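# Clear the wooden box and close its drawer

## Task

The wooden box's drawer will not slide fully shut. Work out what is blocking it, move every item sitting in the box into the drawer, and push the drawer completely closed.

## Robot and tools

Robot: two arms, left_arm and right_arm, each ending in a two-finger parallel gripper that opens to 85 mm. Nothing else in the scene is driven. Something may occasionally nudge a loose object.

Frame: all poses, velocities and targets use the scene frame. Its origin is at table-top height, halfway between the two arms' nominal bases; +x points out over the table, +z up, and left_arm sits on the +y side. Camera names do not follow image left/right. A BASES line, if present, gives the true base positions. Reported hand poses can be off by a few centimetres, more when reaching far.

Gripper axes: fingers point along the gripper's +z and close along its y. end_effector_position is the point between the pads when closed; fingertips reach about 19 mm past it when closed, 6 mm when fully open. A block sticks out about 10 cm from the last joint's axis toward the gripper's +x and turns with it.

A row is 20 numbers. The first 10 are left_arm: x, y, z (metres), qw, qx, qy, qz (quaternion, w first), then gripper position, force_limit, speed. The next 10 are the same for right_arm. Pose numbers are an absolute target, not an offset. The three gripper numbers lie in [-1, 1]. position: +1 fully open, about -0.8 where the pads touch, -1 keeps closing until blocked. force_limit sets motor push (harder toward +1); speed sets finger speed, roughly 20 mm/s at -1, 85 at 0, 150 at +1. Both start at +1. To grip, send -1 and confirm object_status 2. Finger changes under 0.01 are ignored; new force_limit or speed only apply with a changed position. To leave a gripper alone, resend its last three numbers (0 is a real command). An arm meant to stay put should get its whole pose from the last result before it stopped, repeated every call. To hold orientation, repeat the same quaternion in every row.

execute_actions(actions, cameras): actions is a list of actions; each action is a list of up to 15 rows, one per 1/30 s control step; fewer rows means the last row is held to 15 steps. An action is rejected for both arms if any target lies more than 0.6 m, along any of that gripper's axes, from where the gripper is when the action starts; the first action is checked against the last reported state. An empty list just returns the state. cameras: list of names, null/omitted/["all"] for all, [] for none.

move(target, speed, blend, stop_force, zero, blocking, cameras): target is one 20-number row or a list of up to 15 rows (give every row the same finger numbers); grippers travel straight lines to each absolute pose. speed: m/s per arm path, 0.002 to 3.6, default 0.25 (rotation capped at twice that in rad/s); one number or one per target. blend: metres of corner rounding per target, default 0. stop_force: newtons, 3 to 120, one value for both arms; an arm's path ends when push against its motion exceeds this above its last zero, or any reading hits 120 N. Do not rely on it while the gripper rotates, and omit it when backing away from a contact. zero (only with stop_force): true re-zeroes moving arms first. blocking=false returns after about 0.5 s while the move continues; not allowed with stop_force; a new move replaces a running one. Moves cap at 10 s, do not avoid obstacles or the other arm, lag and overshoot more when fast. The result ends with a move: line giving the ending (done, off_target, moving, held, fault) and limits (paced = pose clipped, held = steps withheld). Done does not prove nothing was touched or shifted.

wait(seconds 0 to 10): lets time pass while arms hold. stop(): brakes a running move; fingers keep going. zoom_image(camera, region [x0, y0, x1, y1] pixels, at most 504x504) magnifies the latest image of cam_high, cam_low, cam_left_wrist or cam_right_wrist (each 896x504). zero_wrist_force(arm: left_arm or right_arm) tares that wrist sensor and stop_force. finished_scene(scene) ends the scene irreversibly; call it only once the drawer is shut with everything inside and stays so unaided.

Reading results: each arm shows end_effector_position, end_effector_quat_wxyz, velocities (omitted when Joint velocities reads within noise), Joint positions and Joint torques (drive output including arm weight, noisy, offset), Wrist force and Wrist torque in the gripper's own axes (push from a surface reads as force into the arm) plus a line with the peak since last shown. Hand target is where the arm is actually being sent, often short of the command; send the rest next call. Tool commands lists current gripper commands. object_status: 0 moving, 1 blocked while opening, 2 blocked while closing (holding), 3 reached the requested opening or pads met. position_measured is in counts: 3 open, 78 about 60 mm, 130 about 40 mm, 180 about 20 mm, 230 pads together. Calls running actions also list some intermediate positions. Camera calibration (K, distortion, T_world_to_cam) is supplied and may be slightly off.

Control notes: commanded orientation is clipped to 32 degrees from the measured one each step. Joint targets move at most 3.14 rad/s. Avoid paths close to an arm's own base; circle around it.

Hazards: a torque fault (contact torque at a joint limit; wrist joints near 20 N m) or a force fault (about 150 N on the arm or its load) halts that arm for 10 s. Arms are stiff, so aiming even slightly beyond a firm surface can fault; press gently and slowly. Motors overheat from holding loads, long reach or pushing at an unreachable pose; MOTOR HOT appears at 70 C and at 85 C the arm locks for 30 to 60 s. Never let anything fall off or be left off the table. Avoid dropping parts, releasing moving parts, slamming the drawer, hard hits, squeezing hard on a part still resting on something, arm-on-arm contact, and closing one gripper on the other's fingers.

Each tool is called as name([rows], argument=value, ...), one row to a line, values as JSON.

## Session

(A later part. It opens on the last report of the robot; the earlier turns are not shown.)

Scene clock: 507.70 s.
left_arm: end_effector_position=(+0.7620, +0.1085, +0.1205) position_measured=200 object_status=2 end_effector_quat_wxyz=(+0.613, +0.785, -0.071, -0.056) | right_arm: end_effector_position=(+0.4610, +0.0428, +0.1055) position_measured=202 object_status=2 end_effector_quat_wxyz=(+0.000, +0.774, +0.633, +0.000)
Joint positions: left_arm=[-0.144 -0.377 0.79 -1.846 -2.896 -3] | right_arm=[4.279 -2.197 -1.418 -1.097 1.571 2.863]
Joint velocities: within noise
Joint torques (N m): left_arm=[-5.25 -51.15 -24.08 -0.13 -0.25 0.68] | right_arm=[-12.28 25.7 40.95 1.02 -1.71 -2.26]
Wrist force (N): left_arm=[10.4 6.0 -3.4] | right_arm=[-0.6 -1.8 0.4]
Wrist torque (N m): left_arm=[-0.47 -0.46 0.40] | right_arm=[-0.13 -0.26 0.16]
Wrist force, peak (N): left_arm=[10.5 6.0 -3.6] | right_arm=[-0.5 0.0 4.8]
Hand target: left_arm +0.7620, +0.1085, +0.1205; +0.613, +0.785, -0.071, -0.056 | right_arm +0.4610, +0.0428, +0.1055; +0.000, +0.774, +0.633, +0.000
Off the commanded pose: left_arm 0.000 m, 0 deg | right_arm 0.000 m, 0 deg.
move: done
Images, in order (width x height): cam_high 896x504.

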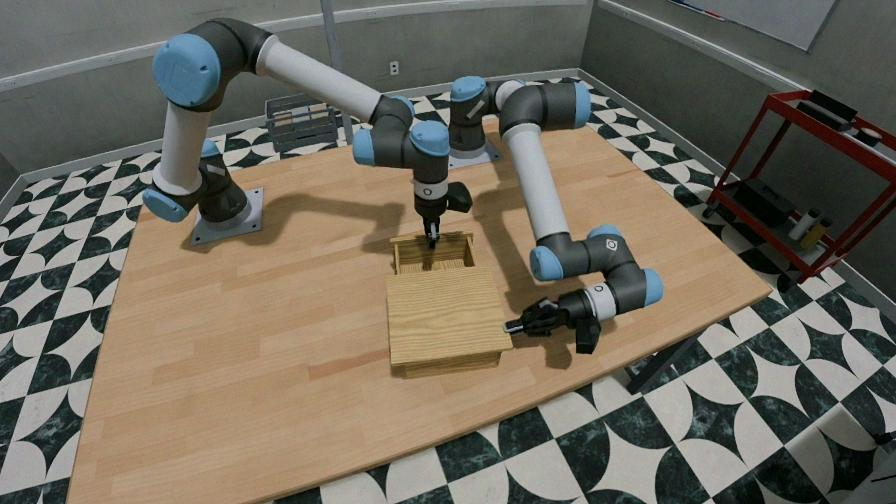

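move(target=[0.762,0.1085,0.1205,0.613,0.784,-0.0714,-0.0556,-1,-1,-1,0.5129,0.0316,0.1045,0,0.7738,0.6334,0,-1,1,-1], speed=0.03, stop_force=8, cameras=["cam_right_wrist","cam_high"])

Scene clock: 518.10 s.
left_arm: end_effector_position=(+0.7620, +0.1085, +0.1205) position_measured=200 object_status=2 end_effector_quat_wxyz=(+0.613, +0.785, -0.071, -0.056) | right_arm: end_effector_position=(+0.5129, +0.0316, +0.1045) position_measured=202 object_status=2 end_effector_quat_wxyz=(+0.000, +0.774, +0.633, +0.000)
Joint positions: left_arm=[-0.144 -0.377 0.79 -1.846 -2.896 -3] | right_arm=[4.207 -2.252 -1.325 -1.135 1.571 2.791]
Joint velocities: within noise
Joint torques (N m): left_arm=[-5.27 -57.04 -23.34 -0.13 -0.32 0.72] | right_arm=[-15.67 22.78 36.77 0.54 1.2 -2.37]
Wrist force (N): left_arm=[10.4 5.7 -3.2] | right_arm=[-0.8 -7.3 -8.6]
Wrist torque (N m): left_arm=[-0.50 -0.43 0.40] | right_arm=[-1.43 -0.49 0.28]
Wrist force, peak (N): left_arm=[10.6 5.9 -3.5] | right_arm=[-1.0 -7.3 -8.7]
Hand target: left_arm +0.7620, +0.1085, +0.1205; +0.613, +0.785, -0.071, -0.056 | right_arm +0.5129, +0.0316, +0.1045; +0.000, +0.774, +0.633, +0.000
Off the commanded pose: left_arm 0.000 m, 0 deg | right_arm 0.000 m, 0 deg.
move: done
camera_calibration:
cam_right_wrist: T_world_to_cam=[[0.982111, -0.188162, 0.00730842, -0.492236], [-0.177563, -0.912468, 0.36861, 0.0929522], [-0.0626898, -0.363313, -0.929556, 0.271225], [0, 0, 0, 1]] pos_world=[0.516939, 0.0907352, 0.221453]
Images, in order (width x height): cam_high 896x504, cam_right_wrist 896x504.

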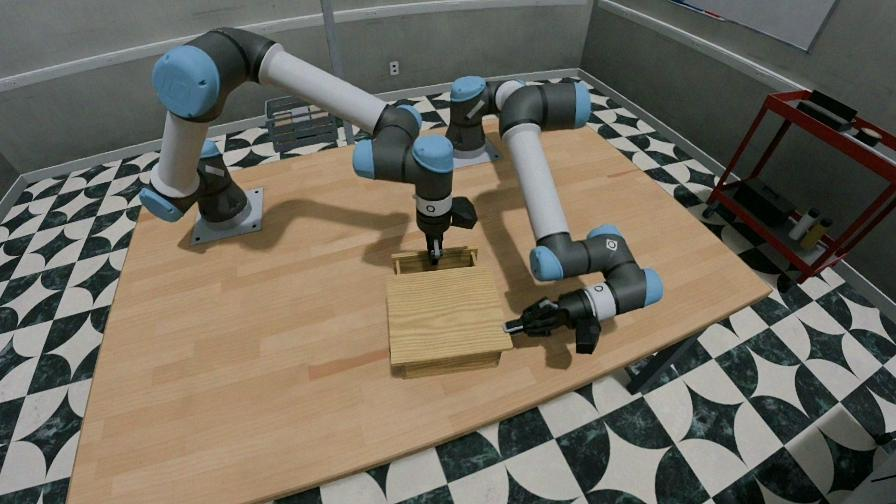

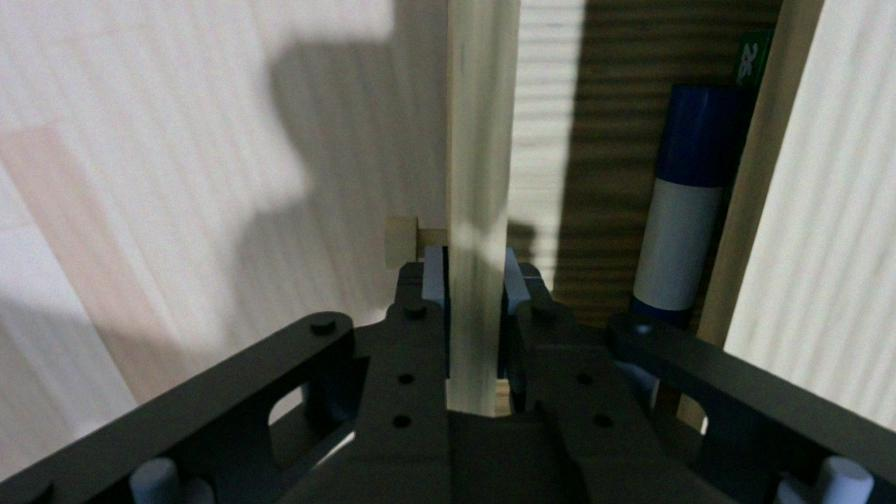

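move([
  [0.762,0.1085,0.1205,0.613,0.784,-0.0714,-0.0556,-1,-1,-1,0.5129,0.0316,0.1050,0,0.7738,0.6334,0,-0.35,1,-1],
  [0.762,0.1085,0.1205,0.613,0.784,-0.0714,-0.0556,-1,-1,-1,0.5129,0.0316,0.165,0,0.7738,0.6334,0,-0.35,1,-1],
  [0.762,0.1085,0.1205,0.613,0.784,-0.0714,-0.0556,-1,-1,-1,0.4562,0.0439,0.165,0,0.1045,0.9945,0,-1,-1,-1],
  [0.762,0.1085,0.1205,0.613,0.784,-0.0714,-0.0556,-1,-1,-1,0.4562,0.0439,0.058,0,0.1045,0.9945,0,-1,-1,-1],
], speed=[0.05,0.08,0.25,0.1])

zoom_image(camera="cam_high", region=[380, 210, 500, 300])

Scene clock: 545.20 s.
left_arm: end_effector_position=(+0.7620, +0.1085, +0.1205) position_measured=200 object_status=2 end_effector_quat_wxyz=(+0.613, +0.785, -0.071, -0.056) | right_arm: end_effector_position=(+0.4561, +0.0439, +0.0582) position_measured=230 object_status=3 end_effector_quat_wxyz=(+0.000, +0.104, +0.995, +0.000)
Joint positions: left_arm=[-0.144 -0.377 0.79 -1.846 -2.896 -3] | right_arm=[4.285 -2.248 -1.467 -0.997 1.571 1.309]
Joint velocities: within noise
Joint torques (N m): left_arm=[-4.15 -67.35 -21.55 0.01 -0.24 0.54] | right_arm=[1.26 25.33 9.88 5.32 -0.07 -1.28]
Wrist force (N): left_arm=[7.0 6.2 -3.9] | right_arm=[-0.2 0.5 -0.1]
Wrist torque (N m): left_arm=[-0.48 -0.50 0.39] | right_arm=[0.03 0.03 0.07]
Wrist force, peak (N): left_arm=[10.5 5.9 -3.6] | right_arm=[-0.9 -7.7 -8.7]
Hand target: left_arm +0.7620, +0.1085, +0.1205; +0.613, +0.785, -0.071, -0.056 | right_arm +0.4562, +0.0439, +0.0580; +0.000, +0.105, +0.995, +0.000
Off the commanded pose: left_arm 0.000 m, 0 deg | right_arm 0.000 m, 0 deg.
move: done
camera_calibration:
cam_left_wrist: T_world_to_cam=[[-0.0219435, -0.232329, 0.97239, -0.0638125], [-0.880613, 0.464972, 0.0912213, 0.630127], [-0.473327, -0.854298, -0.214795, 0.604498], [0, 0, 0, 1]] pos_world=[0.839623, 0.208605, 0.134413]
cam_right_wrist: T_world_to_cam=[[0.198432, 0.980088, 0.00723382, -0.127604], [0.910607, -0.187085, 0.368503, -0.417078], [0.362519, -0.0665358, -0.929598, 0.0221982], [0, 0, 0, 1]] pos_world=[0.397067, 0.0485107, 0.175253]

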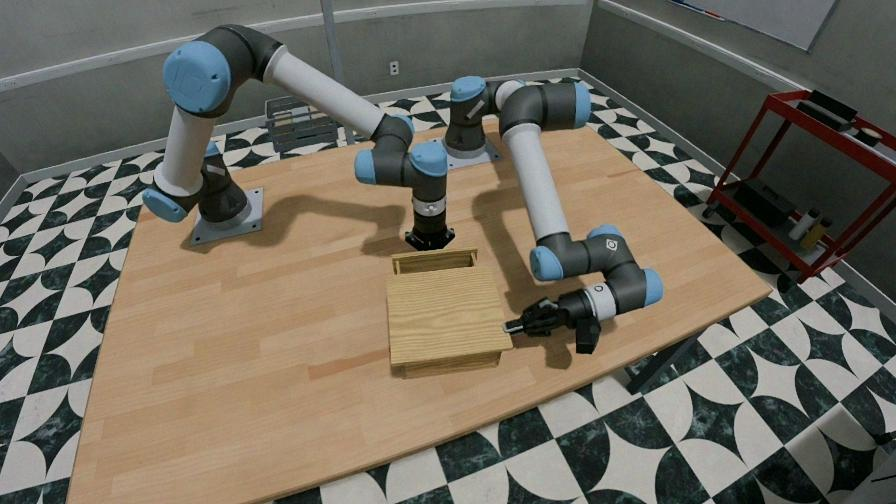

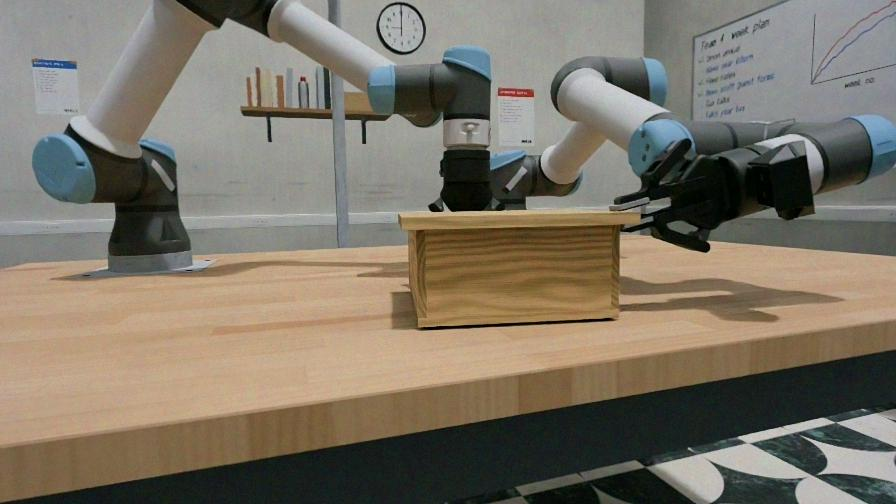

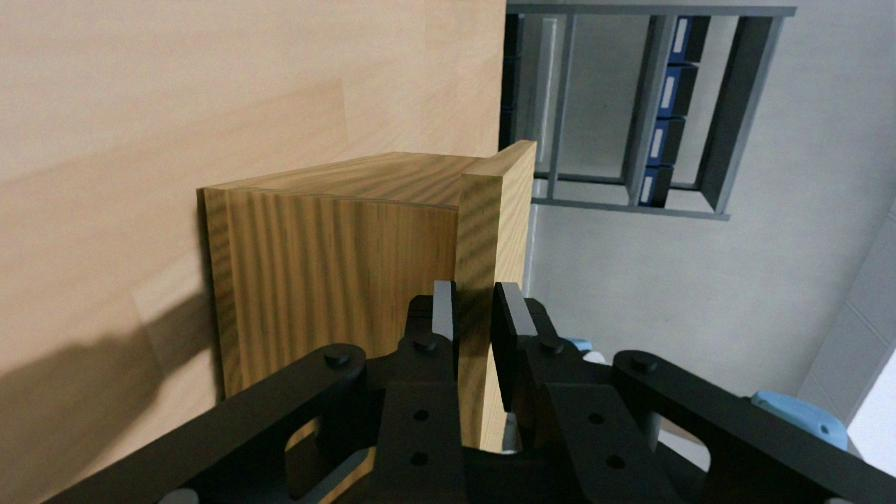

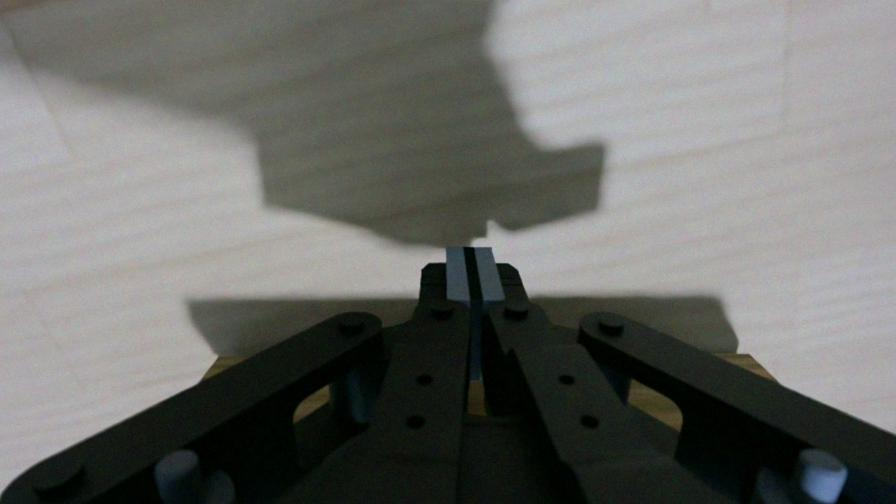

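Scaled by 4.200 from the camera's 896x504 image, which has a finer 1280x720 frame.

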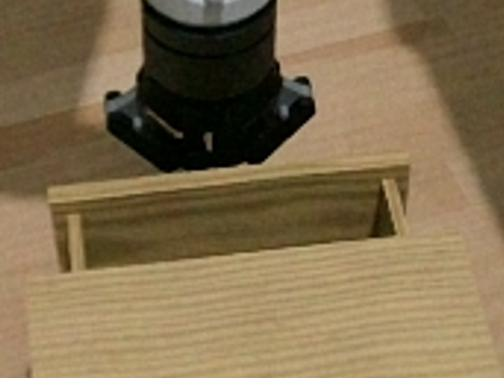

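move(target=[0.762,0.1085,0.1205,0.613,0.784,-0.0714,-0.0556,-1,-1,-1,0.5520,0.0232,0.058,0,0.1045,0.9945,0,-1,-1,-1], speed=0.025, stop_force=12)

zoom_image(camera="cam_high", region=[380, 230, 510, 310])

Scene clock: 560.57 s.
left_arm: end_effector_position=(+0.7620, +0.1085, +0.1205) position_measured=200 object_status=2 end_effector_quat_wxyz=(+0.613, +0.785, -0.071, -0.056) | right_arm: end_effector_position=(+0.5297, +0.0280, +0.0580) position_measured=230 object_status=3 end_effector_quat_wxyz=(+0.000, +0.105, +0.995, +0.000)
Joint positions: left_arm=[-0.144 -0.377 0.79 -1.846 -2.896 -3] | right_arm=[4.185 -2.323 -1.331 -1.058 1.571 1.209]
Joint velocities: within noise
Joint torques (N m): left_arm=[-3.13 -74.35 -20.97 0.13 -0.53 0.64] | right_arm=[4.81 72.16 9.49 1.52 -4.87 0.91]
Wrist force (N): left_arm=[13.7 5.4 -3.1] | right_arm=[6.5 3.9 -1.7]
Wrist torque (N m): left_arm=[-0.48 -0.37 0.39] | right_arm=[0.00 -0.13 0.01]
Wrist force, peak (N): left_arm=[15.9 5.6 -3.0] | right_arm=[25.9 -6.9 -14.4]
Hand target: left_arm +0.7620, +0.1085, +0.1205; +0.613, +0.785, -0.071, -0.056 | right_arm +0.5297, +0.0280, +0.0580; +0.000, +0.105, +0.995, +0.000
Off the commanded pose: left_arm 0.000 m, 0 deg | right_arm 0.023 m, 0 deg.
move: contact (right_arm)
camera_calibration:
cam_left_wrist: T_world_to_cam=[[-0.0219435, -0.232329, 0.97239, -0.0638125], [-0.880613, 0.464972, 0.0912213, 0.630127], [-0.473327, -0.854298, -0.214795, 0.604498], [0, 0, 0, 1]] pos_world=[0.839623, 0.208605, 0.134413]
cam_right_wrist: T_world_to_cam=[[0.198442, 0.980086, 0.00726046, -0.126612], [0.910557, -0.187095, 0.368622, -0.486868], [0.36264, -0.0665391, -0.929551, -0.00584831], [0, 0, 0, 1]] pos_world=[0.470567, 0.0326107, 0.174953]

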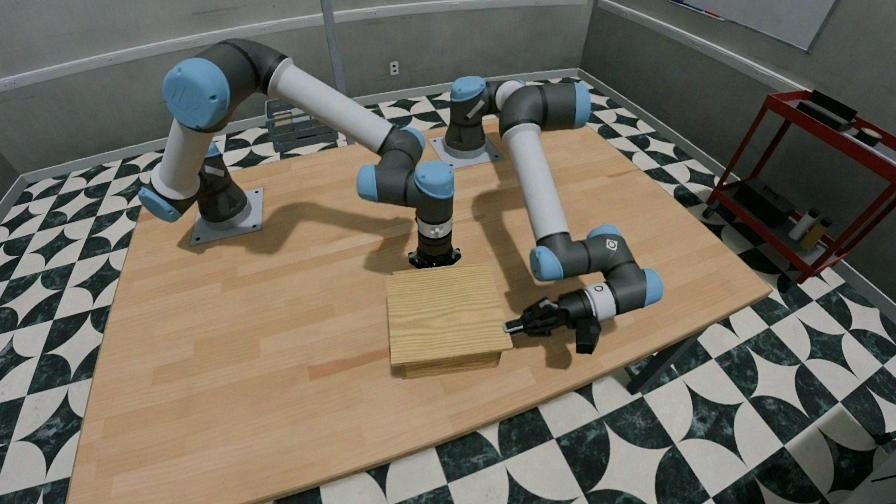

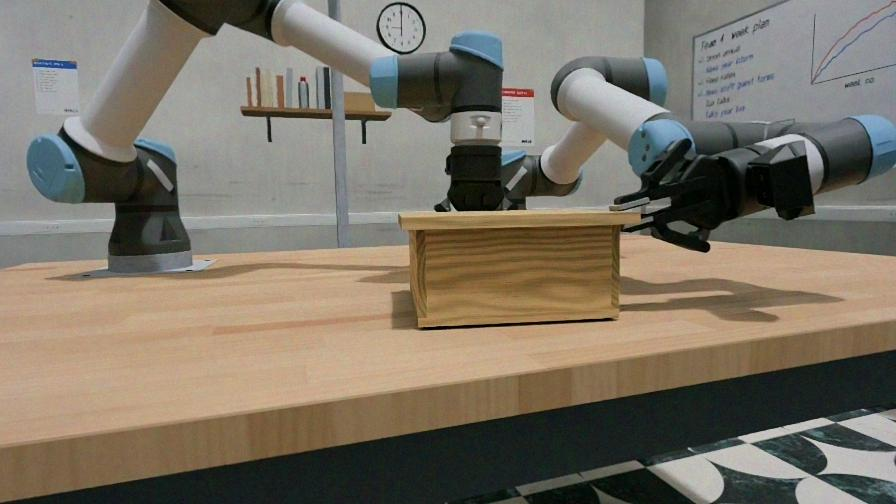

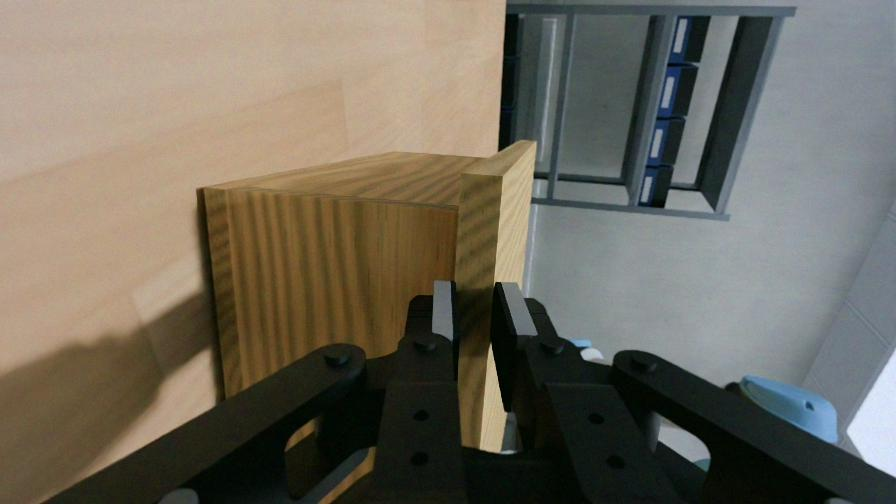

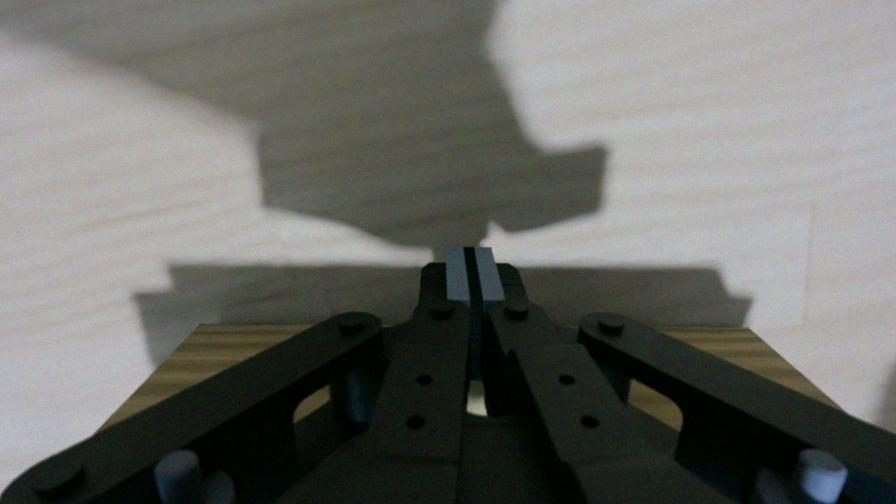

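Scaled by 3.877 from the camera's 896x504 image, which has a finer 1280x720 frame.

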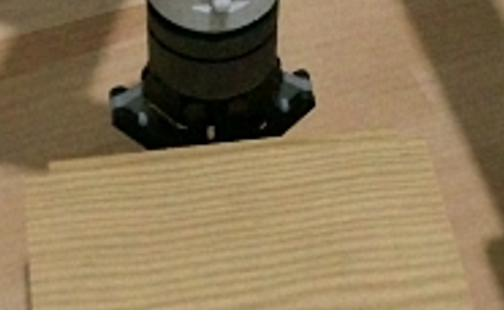

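move([
  [0.762,0.1085,0.1205,0.613,0.784,-0.0714,-0.0556,-1,-1,-1,0.480,0.0387,0.060,0,0.1045,0.9945,0,-1,-1,-1],
  [0.762,0.1085,0.1200,0.613,0.784,-0.0714,-0.0556,0.2,-1,-1,0.472,0.04,0.10,0,0.1045,0.9945,0,-1,-1,-1],
  [0.7755,0.175,0.136,0.613,0.784,-0.0714,-0.0556,0.2,-1,-1,0.44,0.03,0.22,0,0.1045,0.9945,0,-1,-1,-1],
  [0.74,0.30,0.28,0.613,0.784,-0.0714,-0.0556,0.2,-1,-1,0.35,-0.20,0.26,0,0.1045,0.9945,0,-1,-1,-1],
], speed=[0.08,0.06,0.1,0.2])

zoom_image(camera="cam_high", region=[370, 240, 530, 390])

zoom_image(camera="cam_high", region=[380, 250, 430, 300])

zoom_image(camera="cam_low", region=[380, 200, 660, 350])

Scene clock: 578.60 s.
left_arm: end_effector_position=(+0.7398, +0.2999, +0.2799) position_measured=104 object_status=3 end_effector_quat_wxyz=(+0.613, +0.785, -0.071, -0.055) | right_arm: end_effector_position=(+0.3500, -0.2000, +0.2600) position_measured=230 object_status=3 end_effector_quat_wxyz=(+0.000, +0.105, +0.995, +0.000)
Joint positions: left_arm=[0.08 -0.37 0.209 -0.618 -2.789 -2.317] | right_arm=[4.248 -1.47 -1.937 -1.306 1.571 1.272]
Joint velocities: within noise
Joint torques (N m): left_arm=[6.04 -34.44 -32.32 0.68 0.44 1.47] | right_arm=[-10.48 35.11 12.18 0.44 -2.12 -2.03]
Wrist force (N): left_arm=[3.1 -2.0 -0.6] | right_arm=[-0.5 0.5 -0.9]
Wrist torque (N m): left_arm=[-0.34 -0.51 0.24] | right_arm=[0.05 0.07 0.13]
Wrist force, peak (N): left_arm=[8.3 11.2 -6.8] | right_arm=[6.6 4.0 -1.7]
Hand target: left_arm +0.7398, +0.2999, +0.2799; +0.613, +0.785, -0.071, -0.055 | right_arm +0.3500, -0.2000, +0.2600; +0.000, +0.105, +0.995, +0.000
Off the commanded pose: left_arm 0.000 m, 0 deg | right_arm 0.000 m, 0 deg.
move: done
camera_calibration:
cam_left_wrist: T_world_to_cam=[[-0.0220397, -0.233303, 0.972154, -0.174444], [-0.881676, 0.462974, 0.0911183, 0.508458], [-0.47134, -0.855117, -0.215901, 0.790883], [0, 0, 0, 1]] pos_world=[0.817225, 0.400197, 0.294009]
cam_right_wrist: T_world_to_cam=[[0.198432, 0.980088, 0.00723526, 0.131054], [0.910593, -0.187083, 0.368538, -0.440337], [0.362553, -0.0665413, -0.929585, 0.231954], [0, 0, 0, 1]] pos_world=[0.290867, -0.195389, 0.376953]

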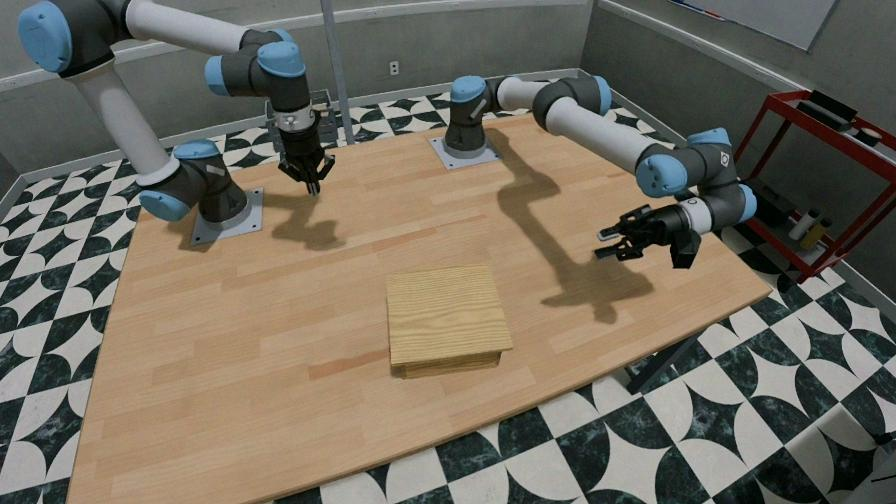

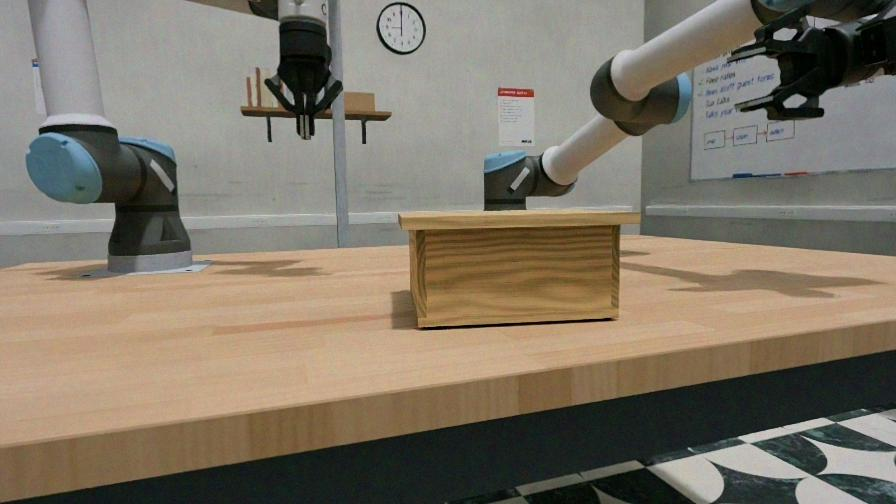

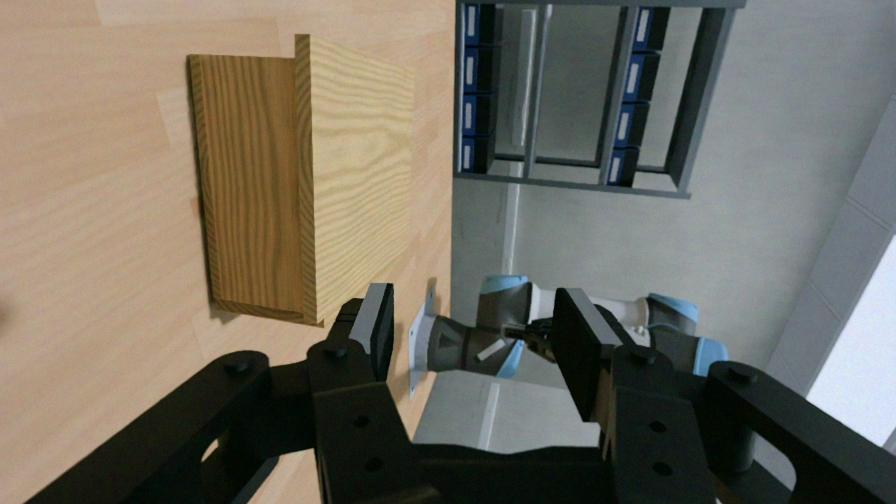

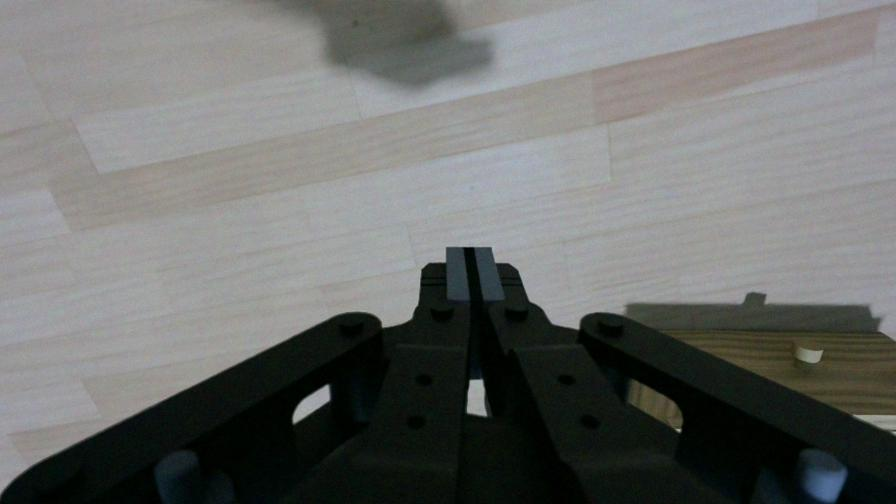

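Scaled by 3.150 from the camera's 896x504 image, which has a finer 1280x720 frame.

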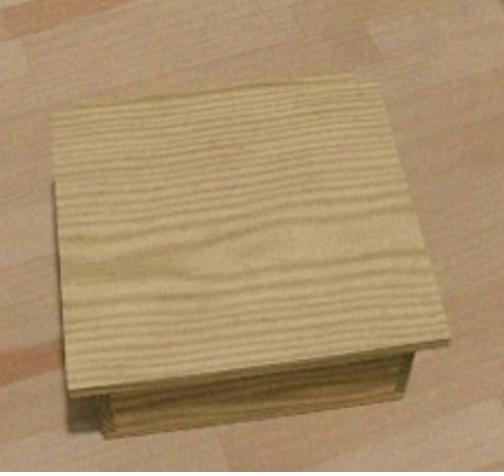

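Scaled by 10.080 from the camera's 896x504 image, which has a finer 1280x720 frame.

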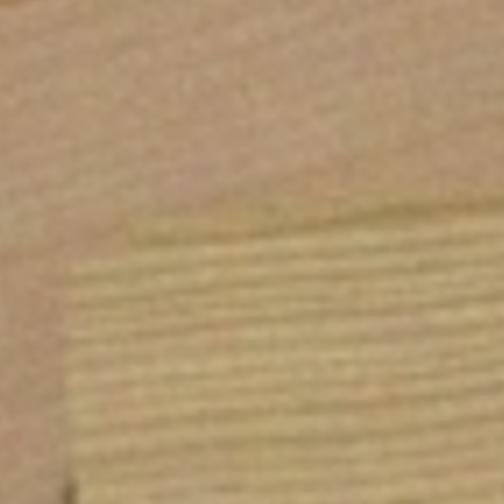

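Scaled by 1.800 from the camera's 896x504 image, which has a finer 1280x720 frame.

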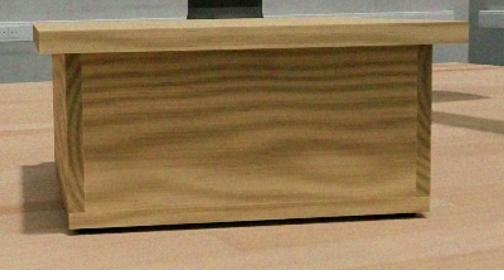

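zoom_image(camera="cam_high", region=[450, 245, 500, 295])

zoom_image(camera="cam_right_wrist", region=[600, 280, 896, 440])

Scaled by 10.080 from the camera's 896x504 image, which has a finer 1280x720 frame.

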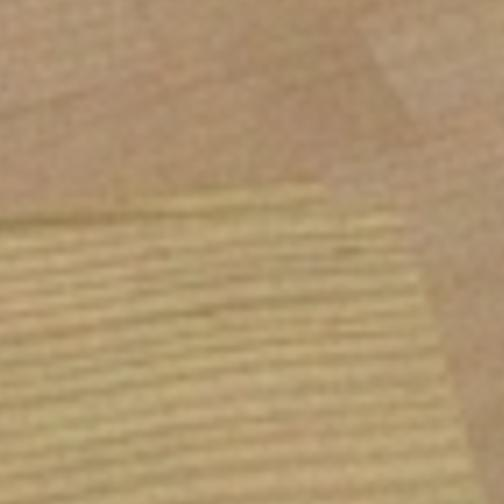

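Scaled by 1.703 from the camera's 896x504 image, which has a finer 1280x720 frame.

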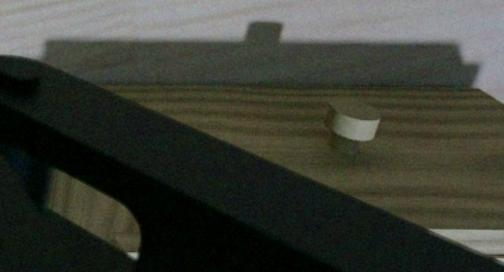

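finished_scene(scene=2)

The scene is finished: the task was done.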